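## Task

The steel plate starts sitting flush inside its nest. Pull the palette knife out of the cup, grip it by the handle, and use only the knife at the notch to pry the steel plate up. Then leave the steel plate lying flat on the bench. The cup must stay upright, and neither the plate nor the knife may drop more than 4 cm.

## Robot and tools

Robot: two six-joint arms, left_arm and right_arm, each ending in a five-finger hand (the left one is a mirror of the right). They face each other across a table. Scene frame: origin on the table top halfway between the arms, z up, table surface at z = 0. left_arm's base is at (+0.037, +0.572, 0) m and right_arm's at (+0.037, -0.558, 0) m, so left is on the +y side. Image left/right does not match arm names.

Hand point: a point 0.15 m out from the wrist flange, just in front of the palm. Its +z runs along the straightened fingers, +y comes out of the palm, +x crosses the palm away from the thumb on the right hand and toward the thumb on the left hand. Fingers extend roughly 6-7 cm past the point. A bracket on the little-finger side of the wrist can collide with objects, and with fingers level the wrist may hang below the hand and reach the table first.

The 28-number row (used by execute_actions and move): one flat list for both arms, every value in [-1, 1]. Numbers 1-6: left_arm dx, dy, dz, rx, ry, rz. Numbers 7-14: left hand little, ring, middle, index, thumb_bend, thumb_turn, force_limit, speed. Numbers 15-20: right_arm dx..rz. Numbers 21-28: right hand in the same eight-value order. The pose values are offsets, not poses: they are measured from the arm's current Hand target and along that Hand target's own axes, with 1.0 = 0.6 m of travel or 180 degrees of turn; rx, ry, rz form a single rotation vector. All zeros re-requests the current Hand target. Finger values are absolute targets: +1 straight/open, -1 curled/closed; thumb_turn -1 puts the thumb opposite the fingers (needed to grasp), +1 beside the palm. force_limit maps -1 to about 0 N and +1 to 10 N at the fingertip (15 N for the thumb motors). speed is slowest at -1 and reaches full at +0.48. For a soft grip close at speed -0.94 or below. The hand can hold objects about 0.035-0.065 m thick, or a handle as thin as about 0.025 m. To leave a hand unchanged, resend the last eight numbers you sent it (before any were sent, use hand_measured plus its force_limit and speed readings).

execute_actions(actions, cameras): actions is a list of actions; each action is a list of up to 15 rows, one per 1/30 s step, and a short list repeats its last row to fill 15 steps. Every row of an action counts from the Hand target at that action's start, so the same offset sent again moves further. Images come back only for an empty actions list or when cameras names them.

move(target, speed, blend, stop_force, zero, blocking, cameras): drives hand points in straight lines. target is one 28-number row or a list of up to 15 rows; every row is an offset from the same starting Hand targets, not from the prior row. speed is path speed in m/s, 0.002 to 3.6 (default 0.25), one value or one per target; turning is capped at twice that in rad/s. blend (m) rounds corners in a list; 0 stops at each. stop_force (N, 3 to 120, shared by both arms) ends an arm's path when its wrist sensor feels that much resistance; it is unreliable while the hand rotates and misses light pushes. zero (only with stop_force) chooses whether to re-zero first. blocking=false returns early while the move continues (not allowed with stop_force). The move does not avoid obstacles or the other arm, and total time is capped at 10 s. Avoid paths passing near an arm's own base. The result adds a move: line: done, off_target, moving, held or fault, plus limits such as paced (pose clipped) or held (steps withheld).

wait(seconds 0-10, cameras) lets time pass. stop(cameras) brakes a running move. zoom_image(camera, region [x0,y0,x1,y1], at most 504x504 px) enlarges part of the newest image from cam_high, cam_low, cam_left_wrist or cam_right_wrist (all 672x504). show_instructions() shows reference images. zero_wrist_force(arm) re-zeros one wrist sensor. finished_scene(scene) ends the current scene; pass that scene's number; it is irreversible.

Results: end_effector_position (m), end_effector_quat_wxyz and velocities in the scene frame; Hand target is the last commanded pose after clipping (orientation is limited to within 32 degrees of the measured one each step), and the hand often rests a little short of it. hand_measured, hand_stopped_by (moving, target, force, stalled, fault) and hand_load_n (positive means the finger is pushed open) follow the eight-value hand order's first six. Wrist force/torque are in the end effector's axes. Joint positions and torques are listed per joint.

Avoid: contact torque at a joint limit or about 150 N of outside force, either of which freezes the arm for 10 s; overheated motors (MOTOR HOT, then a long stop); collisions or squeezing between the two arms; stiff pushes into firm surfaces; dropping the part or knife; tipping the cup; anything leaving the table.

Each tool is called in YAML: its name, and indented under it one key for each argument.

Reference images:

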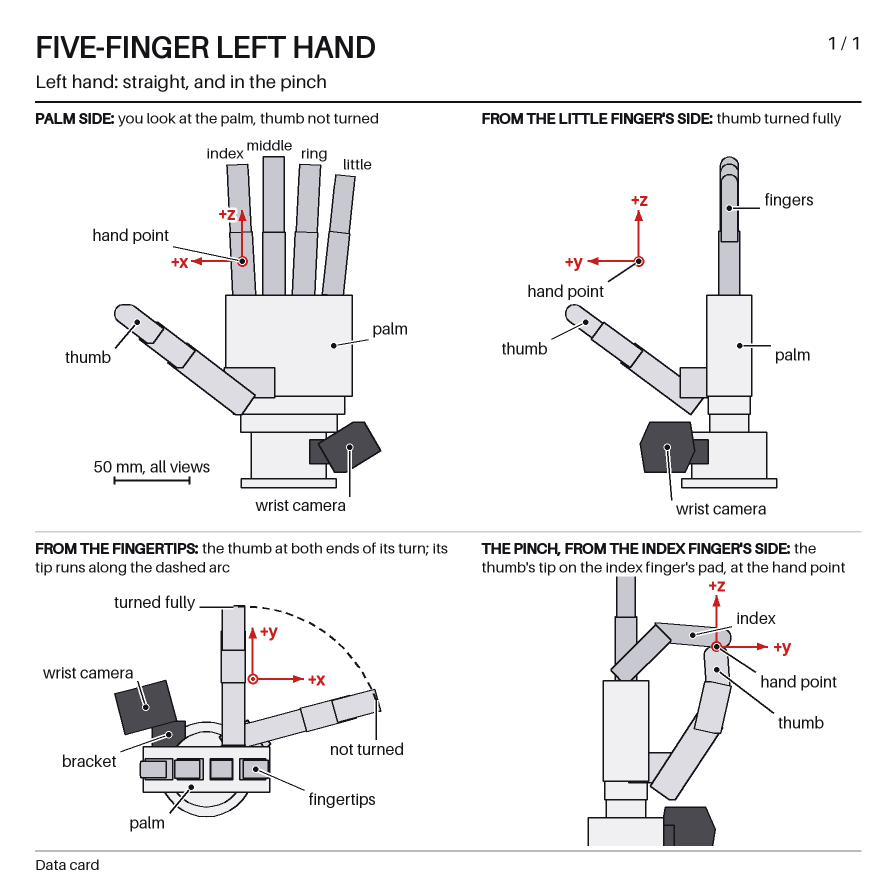

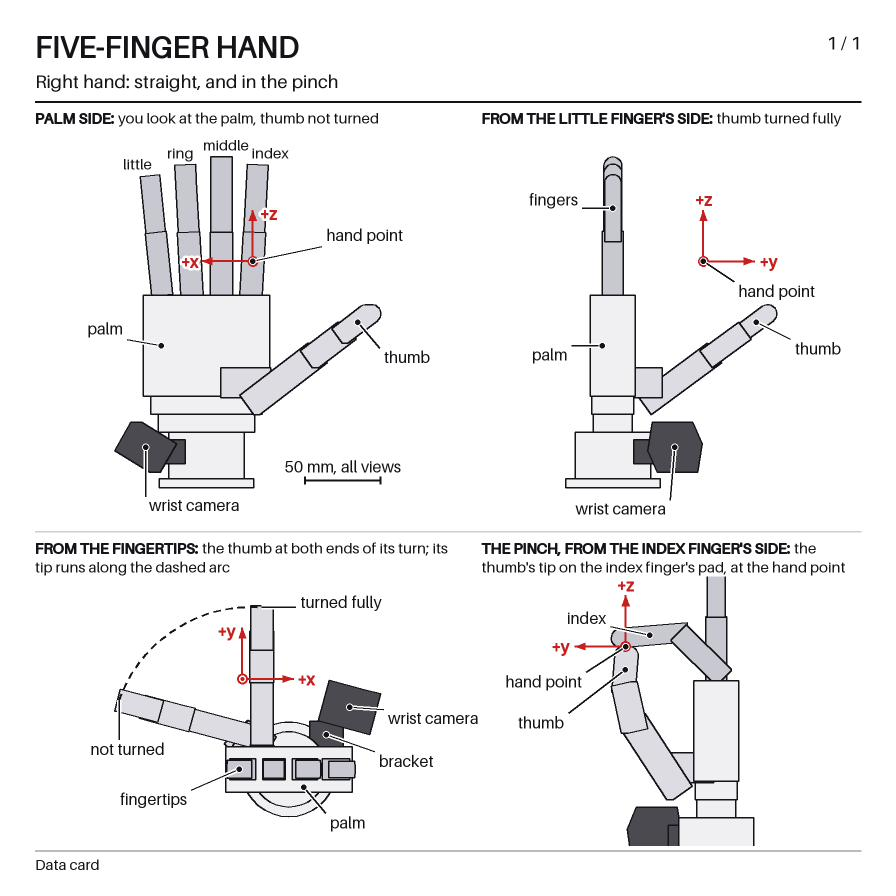

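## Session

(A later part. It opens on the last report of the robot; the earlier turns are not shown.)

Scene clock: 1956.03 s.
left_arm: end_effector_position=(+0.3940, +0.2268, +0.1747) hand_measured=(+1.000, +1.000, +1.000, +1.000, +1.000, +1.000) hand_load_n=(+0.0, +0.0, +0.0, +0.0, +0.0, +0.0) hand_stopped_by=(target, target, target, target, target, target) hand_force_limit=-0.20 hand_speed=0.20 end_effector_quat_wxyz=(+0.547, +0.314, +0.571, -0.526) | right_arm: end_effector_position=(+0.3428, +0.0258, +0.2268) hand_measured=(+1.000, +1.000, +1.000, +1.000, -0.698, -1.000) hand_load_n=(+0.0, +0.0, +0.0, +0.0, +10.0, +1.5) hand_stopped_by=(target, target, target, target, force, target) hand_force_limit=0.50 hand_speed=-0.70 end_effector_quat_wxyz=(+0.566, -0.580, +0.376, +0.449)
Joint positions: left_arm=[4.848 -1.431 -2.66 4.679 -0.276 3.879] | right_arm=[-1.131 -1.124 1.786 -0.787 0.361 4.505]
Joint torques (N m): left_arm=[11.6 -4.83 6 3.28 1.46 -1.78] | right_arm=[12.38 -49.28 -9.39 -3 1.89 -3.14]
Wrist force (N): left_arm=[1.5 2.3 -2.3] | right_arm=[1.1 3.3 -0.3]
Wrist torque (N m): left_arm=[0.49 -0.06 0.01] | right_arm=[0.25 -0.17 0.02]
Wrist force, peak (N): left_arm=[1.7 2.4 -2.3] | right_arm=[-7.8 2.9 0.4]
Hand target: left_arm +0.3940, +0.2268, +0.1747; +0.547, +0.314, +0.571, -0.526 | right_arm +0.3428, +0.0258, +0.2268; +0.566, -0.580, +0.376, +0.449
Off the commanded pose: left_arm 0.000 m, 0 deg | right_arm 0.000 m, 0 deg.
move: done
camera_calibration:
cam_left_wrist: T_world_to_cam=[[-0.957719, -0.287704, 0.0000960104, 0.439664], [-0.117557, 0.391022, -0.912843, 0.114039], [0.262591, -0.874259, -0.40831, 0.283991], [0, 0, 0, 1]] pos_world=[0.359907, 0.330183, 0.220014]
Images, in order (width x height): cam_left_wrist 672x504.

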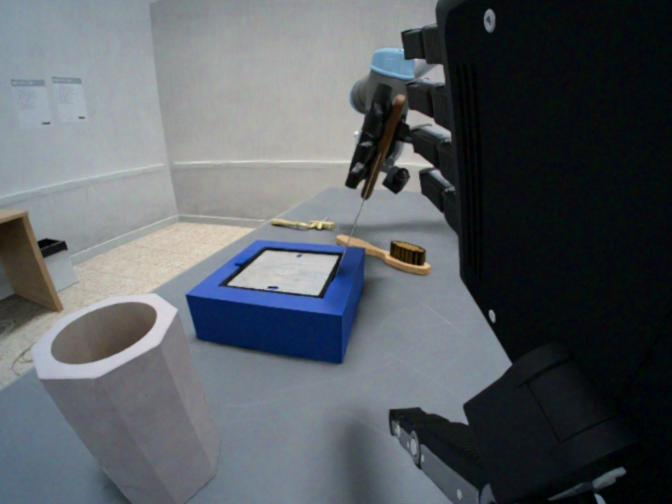

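move:
  target: [0,0,0,0,0,0,1,1,1,1,1,1,-0.2,0.2,0.01445,0.04327,0,0,0,-0.04444,1,1,1,1,-0.98,-1,0.5,-0.7]
  speed: 0.02
  stop_force: 12
  cameras: ["cam_left_wrist"]

zoom_image:
  camera: "cam_left_wrist"
  region: [310, 245, 360, 290]

Scene clock: 1973.50 s.
left_arm: end_effector_position=(+0.3940, +0.2268, +0.1747) hand_measured=(+1.000, +1.000, +1.000, +1.000, +1.000, +1.000) hand_load_n=(+0.0, +0.0, +0.0, +0.0, +0.0, +0.0) hand_stopped_by=(target, target, target, target, target, target) hand_force_limit=-0.20 hand_speed=0.20 end_effector_quat_wxyz=(+0.547, +0.314, +0.571, -0.526) | right_arm: end_effector_position=(+0.3210, +0.0244, +0.2104) hand_measured=(+1.000, +1.000, +1.000, +1.000, -0.698, -1.000) hand_load_n=(+0.0, +0.0, +0.0, +0.5, +10.0, +1.5) hand_stopped_by=(target, target, target, target, force, target) hand_force_limit=0.50 hand_speed=-0.70 end_effector_quat_wxyz=(+0.596, -0.605, +0.335, +0.409)
Joint positions: left_arm=[4.848 -1.431 -2.66 4.679 -0.276 3.879] | right_arm=[-1.116 -1.145 1.843 -0.818 0.377 4.36]
Joint torques (N m): left_arm=[9.47 -3.63 7.11 3.11 1.32 -1.89] | right_arm=[12.03 -44.81 -6.62 -2.83 1.46 -3.45]
Wrist force (N): left_arm=[1.2 2.1 -1.8] | right_arm=[-2.9 -0.4 -0.1]
Wrist torque (N m): left_arm=[0.42 0.00 0.01] | right_arm=[0.11 -0.04 -0.16]
Wrist force, peak (N): left_arm=[1.6 2.6 -2.2] | right_arm=[-14.6 1.4 0.0]
Hand target: left_arm +0.3940, +0.2268, +0.1747; +0.547, +0.314, +0.571, -0.526 | right_arm +0.3210, +0.0244, +0.2104; +0.596, -0.605, +0.335, +0.409
Off the commanded pose: left_arm 0.000 m, 0 deg | right_arm 0.000 m, 0 deg.
move: done
camera_calibration:
cam_left_wrist: T_world_to_cam=[[-0.957719, -0.287704, 0.0000960104, 0.439664], [-0.117557, 0.391022, -0.912843, 0.114039], [0.262591, -0.874259, -0.40831, 0.283991], [0, 0, 0, 1]] pos_world=[0.359907, 0.330183, 0.220014]
Images, in order (width x height): cam_left_wrist 672x504.

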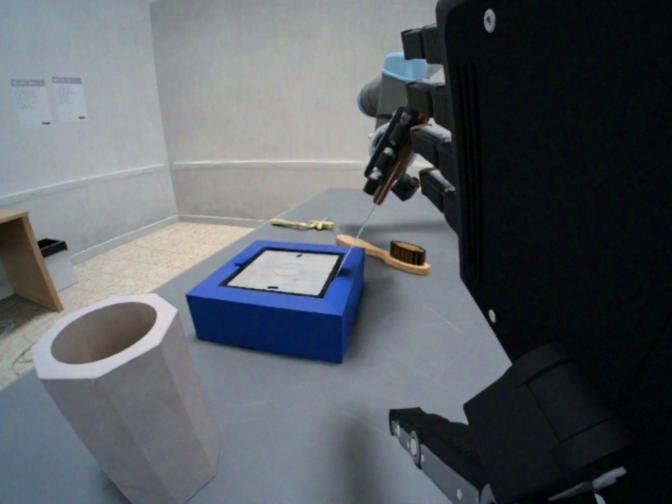

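Scaled by 10.080 from the camera's 672x504 image, which has a finer 960x720 frame.

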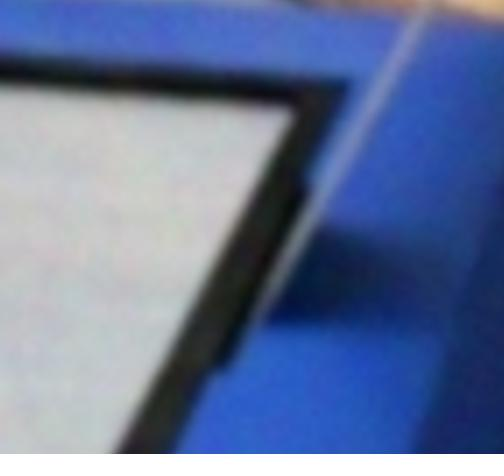

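move:
  target: [0,0,0,0,0,0,1,1,1,1,1,1,-0.2,0.2,0.00665,0.02729,0,0,0,-0.02778,1,1,1,1,-0.98,-1,0.5,-0.7]
  speed: 0.02
  stop_force: 12
  cameras: ["cam_left_wrist","cam_high","cam_low"]

zoom_image:
  camera: "cam_left_wrist"
  region: [230, 235, 370, 310]

Scene clock: 1993.00 s.
left_arm: end_effector_position=(+0.3940, +0.2268, +0.1747) hand_measured=(+1.000, +1.000, +1.000, +1.000, +1.000, +1.000) hand_load_n=(+0.0, +0.0, +0.0, +0.0, +0.0, +0.0) hand_stopped_by=(target, target, target, target, target, target) hand_force_limit=-0.20 hand_speed=0.20 end_effector_quat_wxyz=(+0.547, +0.314, +0.571, -0.526) | right_arm: end_effector_position=(+0.3082, +0.0237, +0.1995) hand_measured=(+1.000, +1.000, +1.000, +1.000, -0.698, -1.000) hand_load_n=(+0.0, +0.0, +0.0, +0.0, +9.5, +1.5) hand_stopped_by=(target, target, target, target, force, target) hand_force_limit=0.50 hand_speed=-0.70 end_effector_quat_wxyz=(+0.613, -0.619, +0.308, +0.382)
Joint positions: left_arm=[4.848 -1.431 -2.66 4.679 -0.276 3.879] | right_arm=[-1.105 -1.157 1.878 -0.838 0.387 4.27]
Joint torques (N m): left_arm=[9.56 -3.97 6.87 3.31 1.32 -1.96] | right_arm=[8.59 -41.98 -6.72 -3 2.48 -3.19]
Wrist force (N): left_arm=[1.5 2.0 -2.1] | right_arm=[-8.0 1.7 -0.3]
Wrist torque (N m): left_arm=[0.43 -0.06 0.02] | right_arm=[0.16 0.07 -0.43]
Wrist force, peak (N): left_arm=[1.3 2.6 -2.3] | right_arm=[-10.4 0.1 -0.2]
Hand target: left_arm +0.3940, +0.2268, +0.1747; +0.547, +0.314, +0.571, -0.526 | right_arm +0.3082, +0.0237, +0.1995; +0.613, -0.619, +0.308, +0.382
Off the commanded pose: left_arm 0.000 m, 0 deg | right_arm 0.000 m, 0 deg.
move: done
camera_calibration:
cam_left_wrist: T_world_to_cam=[[-0.957719, -0.287704, 0.0000960104, 0.439664], [-0.117557, 0.391022, -0.912843, 0.114039], [0.262591, -0.874259, -0.40831, 0.283991], [0, 0, 0, 1]] pos_world=[0.359907, 0.330183, 0.220014]
Images, in order (width x height): cam_high 672x504, cam_low 672x504, cam_left_wrist 672x504.

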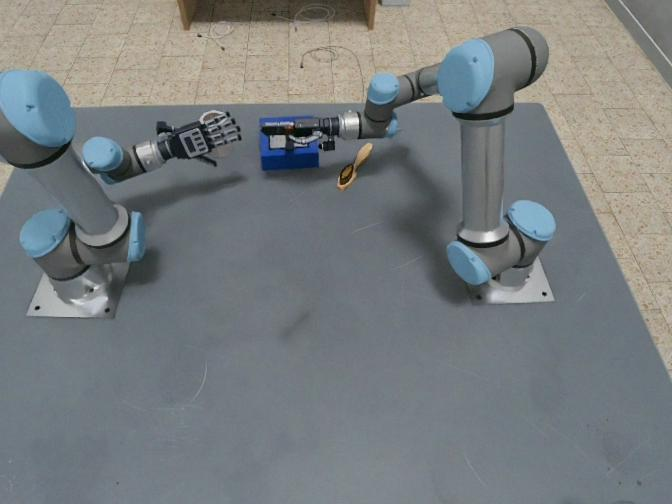

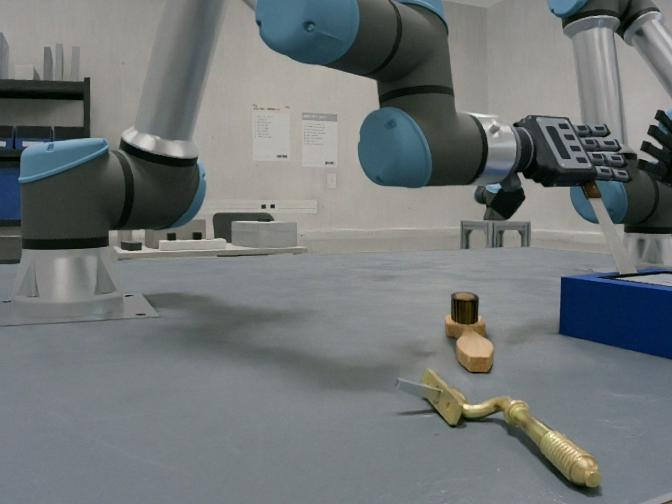

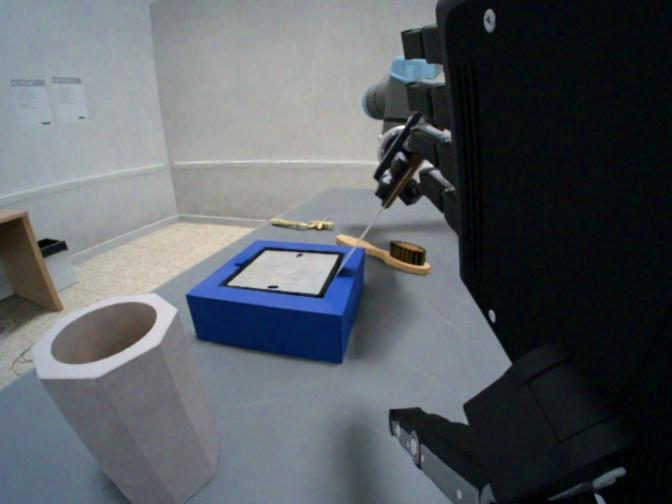

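Scaled by 3.600 from the camera's 672x504 image, which has a finer 960x720 frame.

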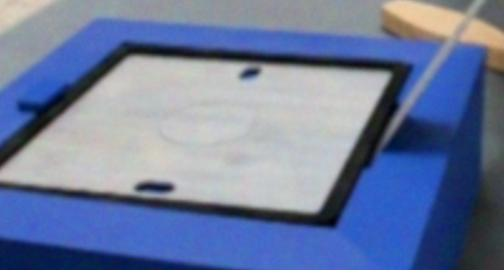

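zoom_image:
  camera: "cam_left_wrist"
  region: [310, 245, 360, 290]

zoom_image:
  camera: "cam_low"
  region: [552, 240, 672, 330]

zoom_image:
  camera: "cam_high"
  region: [250, 105, 330, 175]

Scaled by 10.080 from the camera's 672x504 image, which has a finer 960x720 frame.

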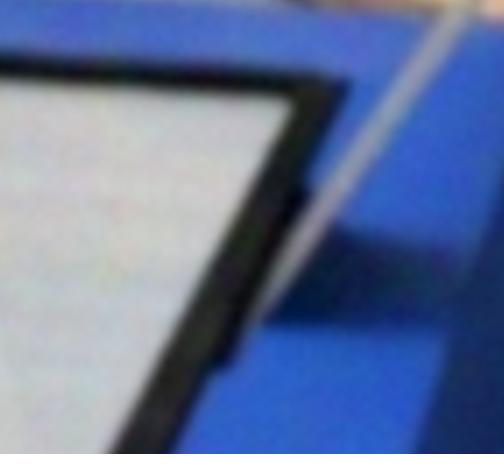

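Scaled by 4.200 from the camera's 672x504 image, which has a finer 960x720 frame.

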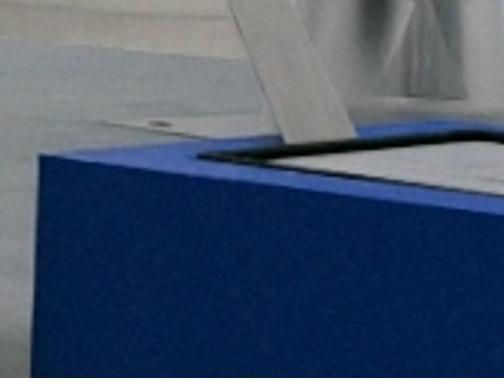

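Scaled by 6.300 from the camera's 672x504 image, which has a finer 960x720 frame.

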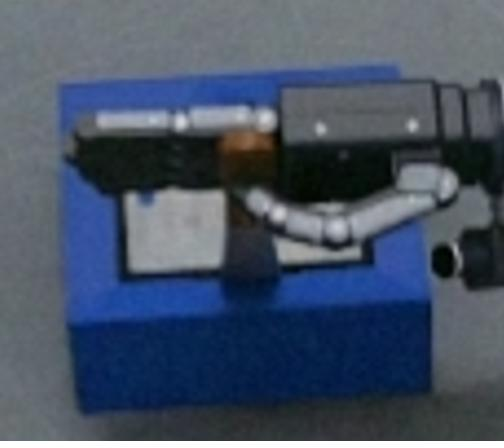

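move:
  target: [0,0,0,0,0,0,1,1,1,1,1,1,-0.2,0.2,0.0075,0.02729,0,0,0,-0.02778,1,1,1,1,-0.98,-1,0.5,-0.7]
  speed: 0.015
  stop_force: 14
  cameras: ["cam_left_wrist","cam_high","cam_low"]

zoom_image:
  camera: "cam_left_wrist"
  region: [310, 245, 360, 290]

zoom_image:
  camera: "cam_low"
  region: [552, 240, 672, 330]

Scene clock: 2081.10 s.
left_arm: end_effector_position=(+0.3940, +0.2268, +0.1747) hand_measured=(+1.000, +1.000, +1.000, +1.000, +1.000, +1.000) hand_load_n=(+0.0, +0.0, +0.0, +0.0, +0.0, +0.0) hand_stopped_by=(target, target, target, target, target, target) hand_force_limit=-0.20 hand_speed=0.20 end_effector_quat_wxyz=(+0.547, +0.314, +0.571, -0.526) | right_arm: end_effector_position=(+0.2966, +0.0231, +0.1871) hand_measured=(+1.000, +1.000, +1.000, +1.000, -0.698, -1.000) hand_load_n=(+0.0, +0.0, +0.0, +0.0, +10.0, +1.5) hand_stopped_by=(target, target, target, target, force, target) hand_force_limit=0.50 hand_speed=-0.70 end_effector_quat_wxyz=(+0.629, -0.632, +0.281, +0.355)
Joint positions: left_arm=[4.848 -1.431 -2.66 4.679 -0.276 3.879] | right_arm=[-1.095 -1.164 1.911 -0.861 0.397 4.179]
Joint torques (N m): left_arm=[8.77 -3.88 6.09 3.18 1.29 -1.85] | right_arm=[11.19 -46.99 -8.06 -3.36 1.86 -3.16]
Wrist force (N): left_arm=[1.3 2.3 -2.0] | right_arm=[1.1 3.3 -0.3]
Wrist torque (N m): left_arm=[0.46 -0.03 0.00] | right_arm=[0.15 -0.13 0.01]
Wrist force, peak (N): left_arm=[1.5 2.7 -2.2] | right_arm=[-12.2 1.3 -0.4]
Hand target: left_arm +0.3940, +0.2268, +0.1747; +0.547, +0.314, +0.571, -0.526 | right_arm +0.2966, +0.0231, +0.1871; +0.629, -0.632, +0.281, +0.355
Off the commanded pose: left_arm 0.000 m, 0 deg | right_arm 0.000 m, 0 deg.
move: done
camera_calibration:
cam_left_wrist: T_world_to_cam=[[-0.957719, -0.287704, 0.0000960104, 0.439664], [-0.117557, 0.391022, -0.912843, 0.114039], [0.262591, -0.874259, -0.40831, 0.283991], [0, 0, 0, 1]] pos_world=[0.359907, 0.330183, 0.220014]
Images, in order (width x height): cam_high 672x504, cam_low 672x504, cam_left_wrist 672x504.

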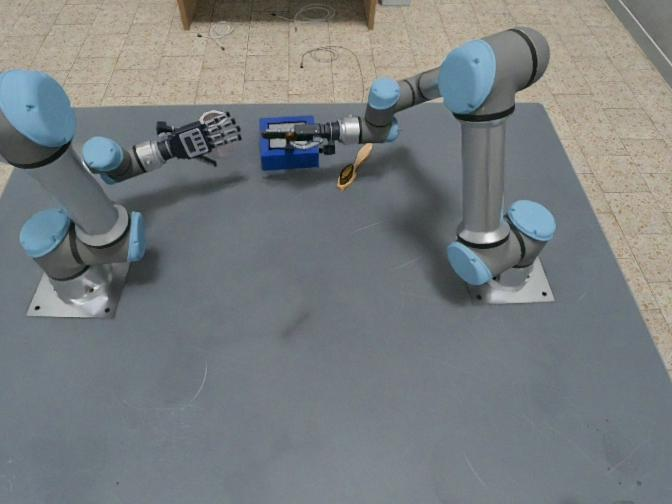

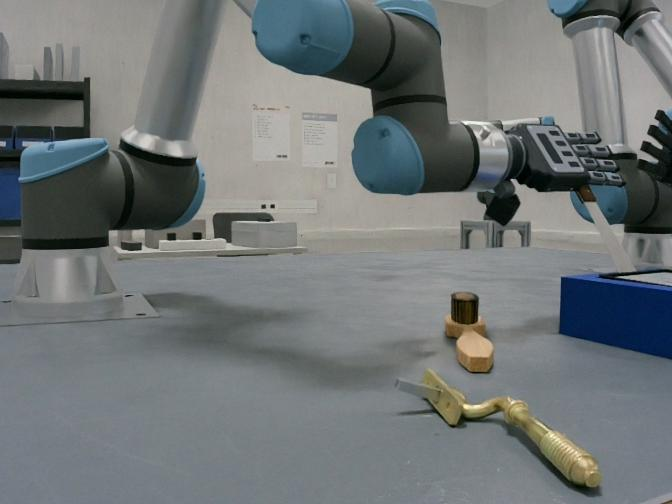

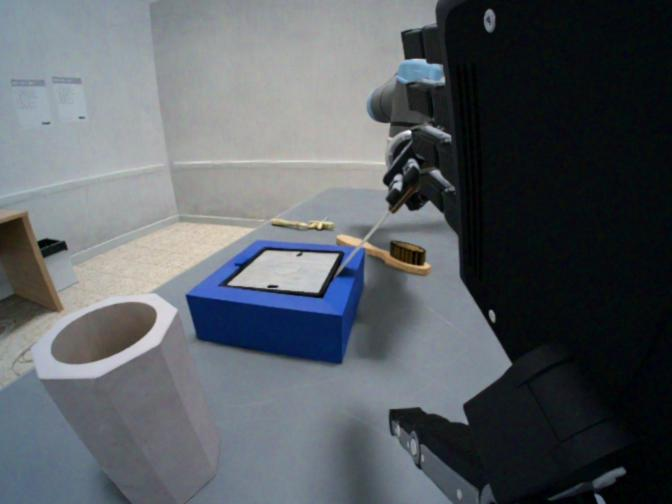

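Scaled by 10.080 from the camera's 672x504 image, which has a finer 960x720 frame.

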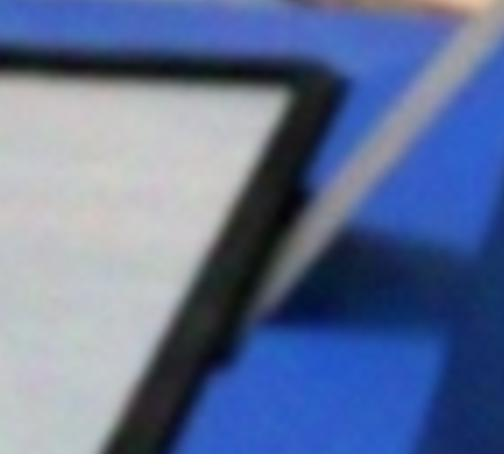

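Scaled by 4.200 from the camera's 672x504 image, which has a finer 960x720 frame.

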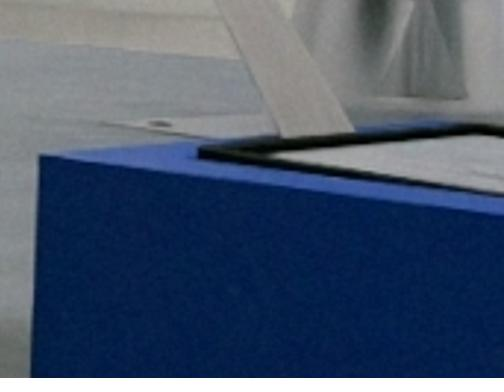

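move:
  target: [0,0,0,0,0,0,1,1,1,1,1,1,-0.2,0.2,0.0161,0.04327,0,0,0,-0.04444,1,1,1,1,-0.98,-1,0.5,-0.7]
  speed: 0.015
  stop_force: 14
  cameras: ["cam_left_wrist","cam_low"]

zoom_image:
  camera: "cam_left_wrist"
  region: [310, 245, 360, 290]

zoom_image:
  camera: "cam_low"
  region: [552, 240, 672, 330]

Scene clock: 2103.47 s.
left_arm: end_effector_position=(+0.3940, +0.2268, +0.1747) hand_measured=(+1.000, +1.000, +1.000, +1.000, +1.000, +1.000) hand_load_n=(+0.0, +0.0, +0.0, +0.0, +0.0, +0.0) hand_stopped_by=(target, target, target, target, target, target) hand_force_limit=-0.20 hand_speed=0.20 end_effector_quat_wxyz=(+0.547, +0.314, +0.571, -0.526) | right_arm: end_effector_position=(+0.2814, +0.0227, +0.1639) hand_measured=(+1.000, +1.000, +1.000, +1.000, -0.698, -1.000) hand_load_n=(+0.0, +0.0, +0.0, +0.0, +9.5, +1.5) hand_stopped_by=(target, target, target, target, force, target) hand_force_limit=0.50 hand_speed=-0.70 end_effector_quat_wxyz=(+0.652, -0.650, +0.236, +0.310)
Joint positions: left_arm=[4.848 -1.431 -2.66 4.679 -0.276 3.879] | right_arm=[-1.079 -1.163 1.959 -0.907 0.413 4.035]
Joint torques (N m): left_arm=[8.9 -2.82 5.99 3.39 1.34 -1.98] | right_arm=[11.02 -23.27 -7.95 -3.13 1.7 -3.03]
Wrist force (N): left_arm=[1.2 2.3 -1.9] | right_arm=[1.2 2.8 -0.5]
Wrist torque (N m): left_arm=[0.45 -0.01 0.00] | right_arm=[0.13 -0.12 -0.12]
Wrist force, peak (N): left_arm=[1.7 2.7 -2.2] | right_arm=[-14.0 2.8 -0.5]
Hand target: left_arm +0.3940, +0.2268, +0.1747; +0.547, +0.314, +0.571, -0.526 | right_arm +0.2814, +0.0227, +0.1639; +0.652, -0.650, +0.236, +0.310
Off the commanded pose: left_arm 0.000 m, 0 deg | right_arm 0.000 m, 0 deg.
move: done
camera_calibration:
cam_left_wrist: T_world_to_cam=[[-0.957719, -0.287704, 0.0000960104, 0.439664], [-0.117557, 0.391022, -0.912843, 0.114039], [0.262591, -0.874259, -0.40831, 0.283991], [0, 0, 0, 1]] pos_world=[0.359907, 0.330183, 0.220014]
Images, in order (width x height): cam_low 672x504, cam_left_wrist 672x504.

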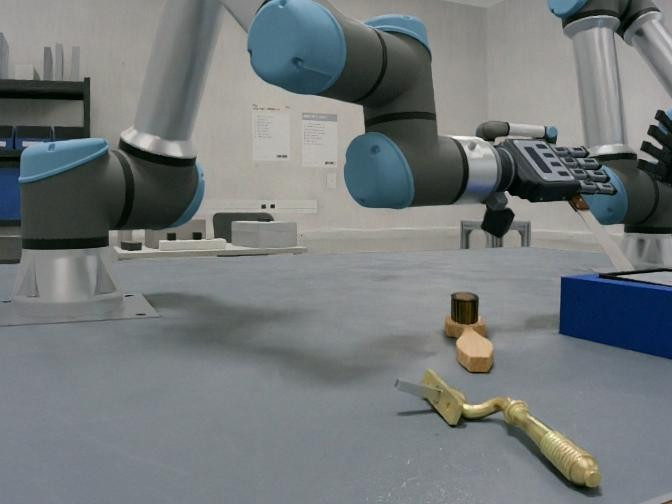

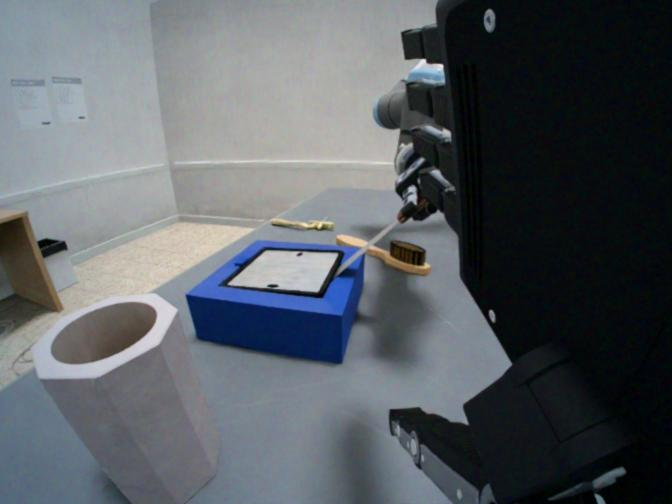

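Scaled by 10.080 from the camera's 672x504 image, which has a finer 960x720 frame.

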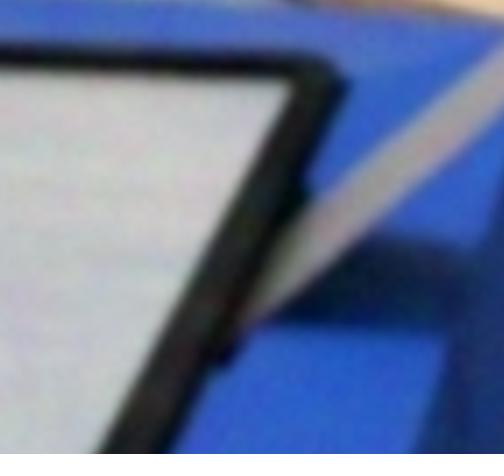

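Scaled by 4.200 from the camera's 672x504 image, which has a finer 960x720 frame.

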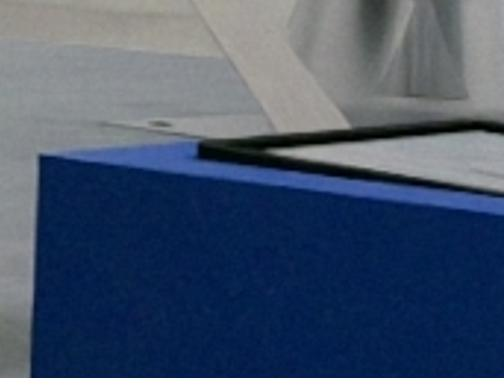

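move:
  target: [0,0,0,0,0,0,1,1,1,1,1,1,-0.2,0.2,0.013,0,0,0,0,0,1,1,1,1,-0.98,-1,0.5,-0.7]
  speed: 0.012
  stop_force: 6
  cameras: ["cam_left_wrist"]

zoom_image:
  camera: "cam_left_wrist"
  region: [310, 245, 360, 290]

Scene clock: 2185.90 s.
left_arm: end_effector_position=(+0.3940, +0.2268, +0.1747) hand_measured=(+1.000, +1.000, +1.000, +1.000, +1.000, +1.000) hand_load_n=(+0.0, +0.0, +0.0, +0.0, +0.0, +0.0) hand_stopped_by=(target, target, target, target, target, target) hand_force_limit=-0.20 hand_speed=0.20 end_effector_quat_wxyz=(+0.547, +0.314, +0.571, -0.526) | right_arm: end_effector_position=(+0.2859, +0.0233, +0.1593) hand_measured=(+1.000, +1.000, +1.000, +1.000, -0.698, -1.000) hand_load_n=(+0.0, +0.0, +0.0, +0.0, +10.0, +1.5) hand_stopped_by=(target, target, target, target, force, target) hand_force_limit=0.50 hand_speed=-0.70 end_effector_quat_wxyz=(+0.652, -0.650, +0.236, +0.310)
Joint positions: left_arm=[4.848 -1.431 -2.66 4.679 -0.276 3.879] | right_arm=[-1.082 -1.148 1.952 -0.915 0.41 4.036]
Joint torques (N m): left_arm=[9.06 -2.32 7.58 3.22 1.12 -1.76] | right_arm=[12.07 -45.75 -4.34 2.22 1.14 -1.33]
Wrist force (N): left_arm=[1.2 2.1 -2.0] | right_arm=[-0.3 0.5 0.1]
Wrist torque (N m): left_arm=[0.43 -0.02 0.00] | right_arm=[0.05 -0.13 -0.67]
Wrist force, peak (N): left_arm=[1.5 2.4 -2.5] | right_arm=[-7.8 0.8 -0.2]
Hand target: left_arm +0.3940, +0.2268, +0.1747; +0.547, +0.314, +0.571, -0.526 | right_arm +0.2859, +0.0233, +0.1593; +0.652, -0.650, +0.236, +0.310 (not the last commanded pose)
Off the commanded pose: left_arm 0.000 m, 0 deg | right_arm 0.001 m, 0 deg.
move: contact (right_arm)
camera_calibration:
cam_left_wrist: T_world_to_cam=[[-0.957719, -0.287704, 0.0000960104, 0.439664], [-0.117557, 0.391022, -0.912843, 0.114039], [0.262591, -0.874259, -0.40831, 0.283991], [0, 0, 0, 1]] pos_world=[0.359907, 0.330183, 0.220014]
Images, in order (width x height): cam_left_wrist 672x504.

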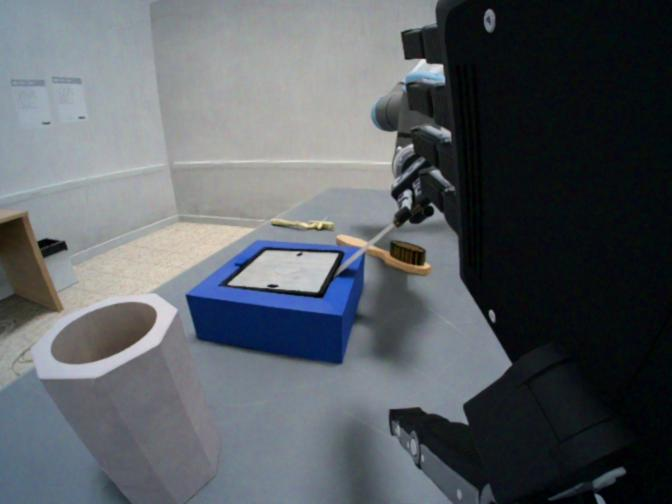

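Scaled by 10.080 from the camera's 672x504 image, which has a finer 960x720 frame.

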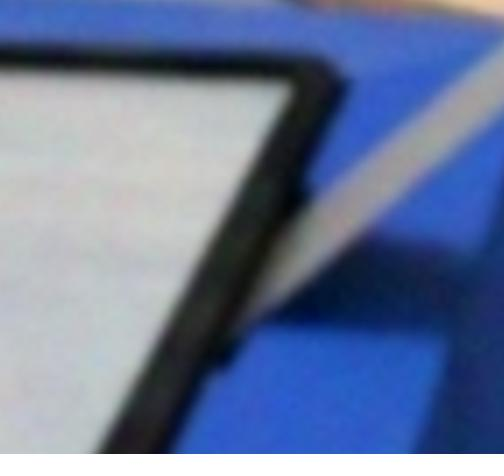

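move:
  target: [0,0,0,0,0,0,1,1,1,1,1,1,-0.2,0.2,0.00585,-0.00593,-0.0001,0,0,0,1,1,1,1,-0.98,-1,0.5,-0.7]
  speed: 0.012
  stop_force: 8
  cameras: ["cam_left_wrist"]

zoom_image:
  camera: "cam_left_wrist"
  region: [310, 245, 360, 290]

Scene clock: 2206.13 s.
left_arm: end_effector_position=(+0.3940, +0.2268, +0.1747) hand_measured=(+1.000, +1.000, +1.000, +1.000, +1.000, +1.000) hand_load_n=(-0.5, +0.0, +0.0, +0.0, +0.0, +0.0) hand_stopped_by=(target, target, target, target, target, target) hand_force_limit=-0.20 hand_speed=0.20 end_effector_quat_wxyz=(+0.547, +0.314, +0.571, -0.526) | right_arm: end_effector_position=(+0.2892, +0.0236, +0.1593) hand_measured=(+1.000, +1.000, +1.000, +1.000, -0.698, -1.000) hand_load_n=(+0.0, +0.0, +0.0, +0.0, +10.0, +1.5) hand_stopped_by=(target, target, target, target, force, target) hand_force_limit=0.50 hand_speed=-0.70 end_effector_quat_wxyz=(+0.652, -0.650, +0.236, +0.310)
Joint positions: left_arm=[4.848 -1.431 -2.66 4.679 -0.276 3.879] | right_arm=[-1.085 -1.143 1.945 -0.913 0.407 4.037]
Joint torques (N m): left_arm=[7 -2.68 7.57 3.28 1.44 -1.95] | right_arm=[9.53 -43.42 -6.89 -3.13 1.7 -3.11]
Wrist force (N): left_arm=[1.4 2.3 -1.9] | right_arm=[-5.4 2.9 0.2]
Wrist torque (N m): left_arm=[0.47 -0.04 0.00] | right_arm=[0.13 -0.01 -0.55]
Wrist force, peak (N): left_arm=[1.5 2.8 -2.3] | right_arm=[-12.3 3.4 0.7]
Hand target: left_arm +0.3940, +0.2268, +0.1747; +0.547, +0.314, +0.571, -0.526 | right_arm +0.2892, +0.0236, +0.1593; +0.652, -0.650, +0.236, +0.310 (not the last commanded pose)
Off the commanded pose: left_arm 0.000 m, 0 deg | right_arm 0.002 m, 0 deg.
move: contact (right_arm)
camera_calibration:
cam_left_wrist: T_world_to_cam=[[-0.957719, -0.287704, 0.0000960104, 0.439664], [-0.117557, 0.391022, -0.912843, 0.114039], [0.262591, -0.874259, -0.40831, 0.283991], [0, 0, 0, 1]] pos_world=[0.359907, 0.330183, 0.220014]
Images, in order (width x height): cam_left_wrist 672x504.

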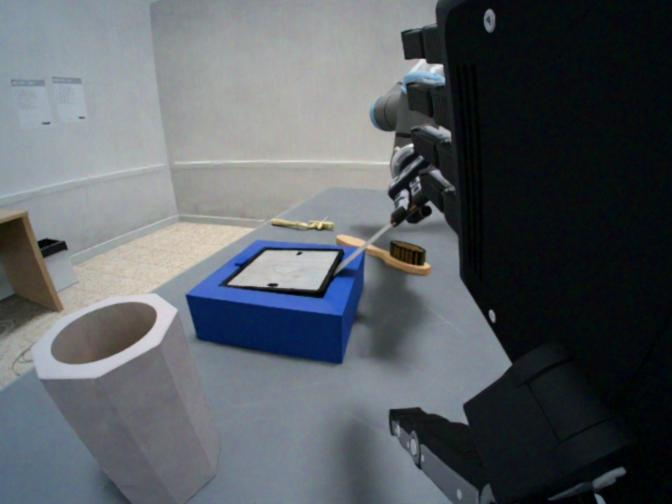

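Scaled by 10.080 from the camera's 672x504 image, which has a finer 960x720 frame.

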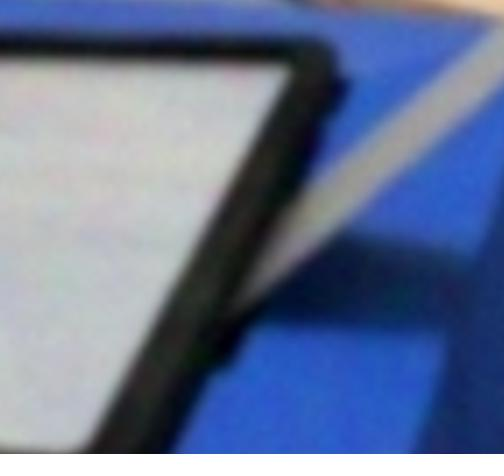

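move:
  target: [0,0,0,0,0,0,1,1,1,1,1,1,-0.2,0.2,0.00585,-0.00593,-0.0001,0,0,0,1,1,1,1,-0.98,-1,0.5,-0.7]
  speed: 0.012
  stop_force: 8
  cameras: ["cam_left_wrist","cam_low","cam_high"]

zoom_image:
  camera: "cam_left_wrist"
  region: [310, 245, 360, 290]

zoom_image:
  camera: "cam_low"
  region: [552, 240, 672, 330]

Scene clock: 2216.33 s.
left_arm: end_effector_position=(+0.3940, +0.2268, +0.1747) hand_measured=(+1.000, +1.000, +1.000, +1.000, +1.000, +1.000) hand_load_n=(+0.0, +0.0, +0.0, +0.0, +0.0, +0.0) hand_stopped_by=(target, target, target, target, target, target) hand_force_limit=-0.20 hand_speed=0.20 end_effector_quat_wxyz=(+0.547, +0.314, +0.571, -0.526) | right_arm: end_effector_position=(+0.2942, +0.0240, +0.1593) hand_measured=(+1.000, +1.000, +1.000, +1.000, -0.698, -1.000) hand_load_n=(+0.0, -0.5, +0.0, +0.0, +11.5, +2.0) hand_stopped_by=(target, target, target, target, force, target) hand_force_limit=0.50 hand_speed=-0.70 end_effector_quat_wxyz=(+0.652, -0.650, +0.236, +0.310)
Joint positions: left_arm=[4.848 -1.431 -2.66 4.679 -0.276 3.879] | right_arm=[-1.089 -1.137 1.933 -0.909 0.402 4.038]
Joint torques (N m): left_arm=[8.63 -1.82 7.03 3.34 0.99 -1.98] | right_arm=[-17.48 -20.09 -26.16 1.46 1.31 2.27]
Wrist force (N): left_arm=[1.4 2.2 -2.0] | right_arm=[-13.6 4.0 0.5]
Wrist torque (N m): left_arm=[0.45 -0.03 0.02] | right_arm=[0.13 0.11 -0.73]
Wrist force, peak (N): left_arm=[1.4 2.6 -2.3] | right_arm=[-14.1 3.9 0.8]
Hand target: left_arm +0.3940, +0.2268, +0.1747; +0.547, +0.314, +0.571, -0.526 | right_arm +0.2942, +0.0240, +0.1593; +0.652, -0.650, +0.236, +0.310
Off the commanded pose: left_arm 0.000 m, 0 deg | right_arm 0.000 m, 0 deg.
move: done
camera_calibration:
cam_left_wrist: T_world_to_cam=[[-0.957719, -0.287704, 0.0000960104, 0.439664], [-0.117557, 0.391022, -0.912843, 0.114039], [0.262591, -0.874259, -0.40831, 0.283991], [0, 0, 0, 1]] pos_world=[0.359907, 0.330183, 0.220014]
Images, in order (width x height): cam_high 672x504, cam_low 672x504, cam_left_wrist 672x504.

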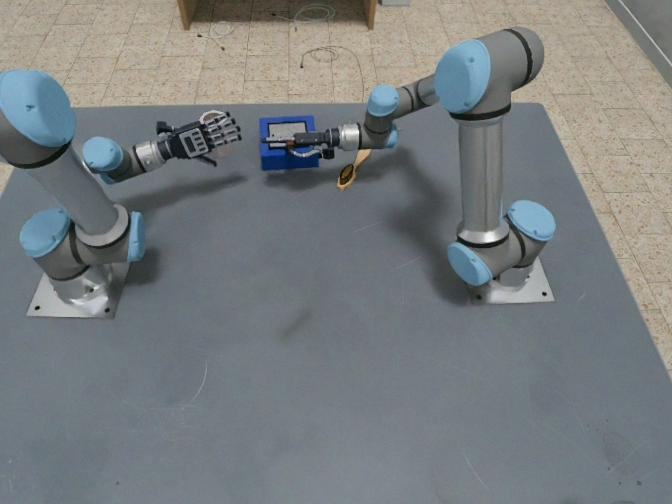

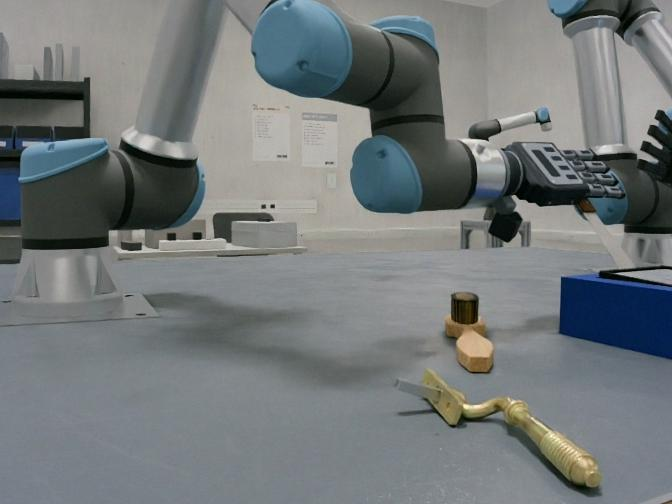

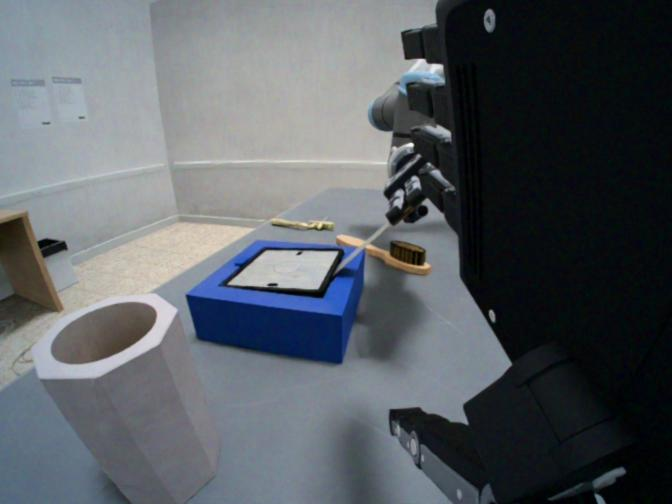

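Scaled by 10.080 from the camera's 672x504 image, which has a finer 960x720 frame.

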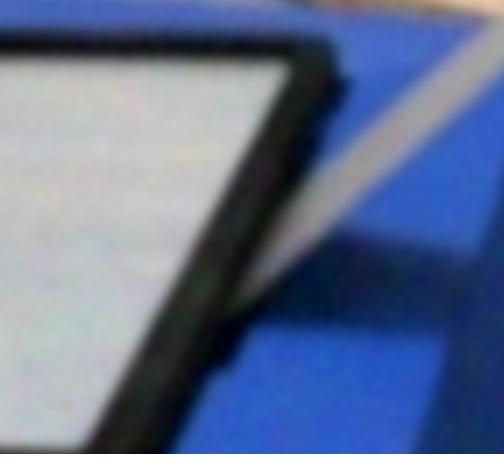

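Scaled by 4.200 from the camera's 672x504 image, which has a finer 960x720 frame.

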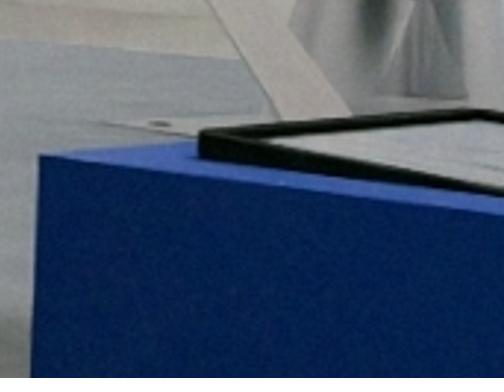

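move:
  target: [0,0,0,0,0,0,1,1,1,1,1,1,-0.2,0.2,-0.00597,-0.03018,0,0,0,0.02778,1,1,1,1,-0.98,-1,0.5,-0.7]
  speed: 0.015
  stop_force: 14
  cameras: ["cam_left_wrist","cam_low"]

zoom_image:
  camera: "cam_left_wrist"
  region: [310, 245, 360, 290]

zoom_image:
  camera: "cam_low"
  region: [552, 240, 672, 330]

Scene clock: 2239.97 s.
left_arm: end_effector_position=(+0.3940, +0.2268, +0.1747) hand_measured=(+1.000, +1.000, +1.000, +1.000, +1.000, +1.000) hand_load_n=(+0.0, +0.0, +0.0, +0.0, +0.0, +0.0) hand_stopped_by=(target, target, target, target, target, target) hand_force_limit=-0.20 hand_speed=0.20 end_effector_quat_wxyz=(+0.547, +0.314, +0.571, -0.526) | right_arm: end_effector_position=(+0.3046, +0.0244, +0.1746) hand_measured=(+1.000, +1.000, +1.000, +1.000, -0.698, -1.000) hand_load_n=(+0.0, +0.0, +0.0, +0.0, +11.5, +2.0) hand_stopped_by=(target, target, target, target, force, target) hand_force_limit=0.50 hand_speed=-0.70 end_effector_quat_wxyz=(+0.638, -0.639, +0.264, +0.339)
Joint positions: left_arm=[4.848 -1.431 -2.66 4.679 -0.276 3.879] | right_arm=[-1.1 -1.137 1.9 -0.879 0.392 4.129]
Joint torques (N m): left_arm=[7.89 -2.26 7.3 3.43 1.23 -1.94] | right_arm=[-14.89 -46.59 -26.7 1.25 -0.09 2.39]
Wrist force (N): left_arm=[1.5 2.3 -2.0] | right_arm=[-3.0 4.4 -0.3]
Wrist torque (N m): left_arm=[0.47 -0.06 0.02] | right_arm=[0.20 -0.08 -0.12]
Wrist force, peak (N): left_arm=[1.8 2.8 -2.2] | right_arm=[-15.2 4.1 0.7]
Hand target: left_arm +0.3940, +0.2268, +0.1747; +0.547, +0.314, +0.571, -0.526 | right_arm +0.3046, +0.0244, +0.1746; +0.638, -0.639, +0.264, +0.339
Off the commanded pose: left_arm 0.000 m, 0 deg | right_arm 0.000 m, 0 deg.
move: done
camera_calibration:
cam_left_wrist: T_world_to_cam=[[-0.957719, -0.287704, 0.0000960104, 0.439664], [-0.117557, 0.391022, -0.912843, 0.114039], [0.262591, -0.874259, -0.40831, 0.283991], [0, 0, 0, 1]] pos_world=[0.359907, 0.330183, 0.220014]
Images, in order (width x height): cam_low 672x504, cam_left_wrist 672x504.

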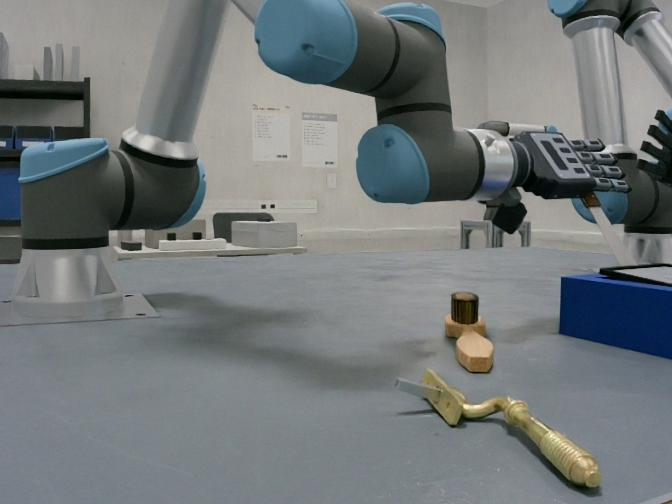

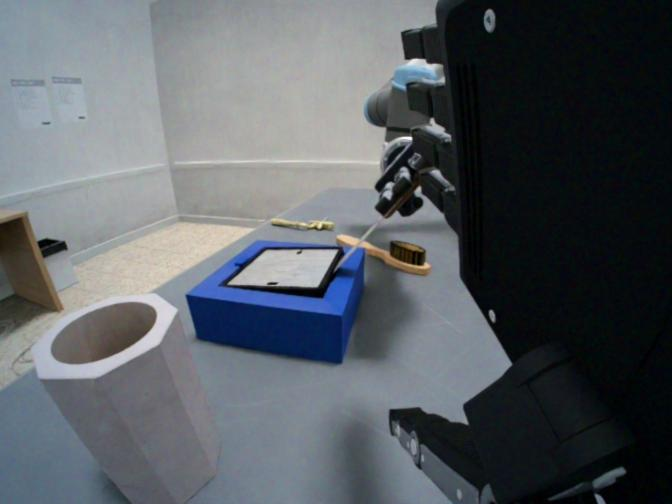

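Scaled by 10.080 from the camera's 672x504 image, which has a finer 960x720 frame.

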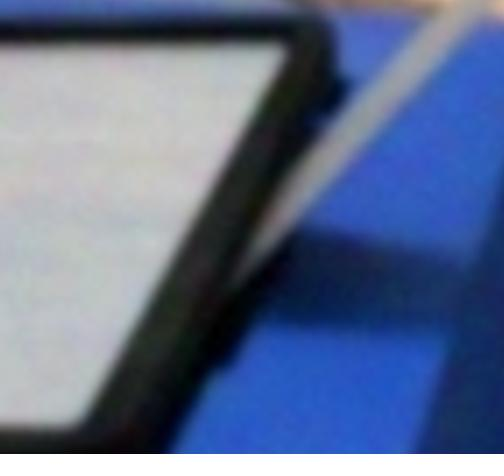

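Scaled by 4.200 from the camera's 672x504 image, which has a finer 960x720 frame.

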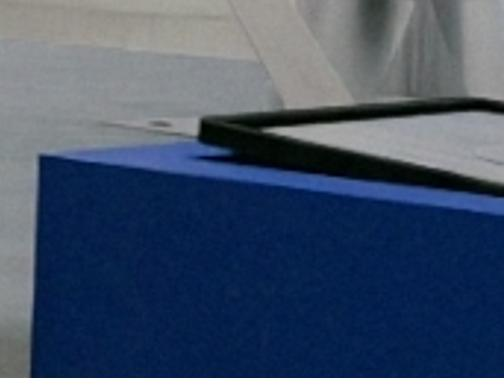

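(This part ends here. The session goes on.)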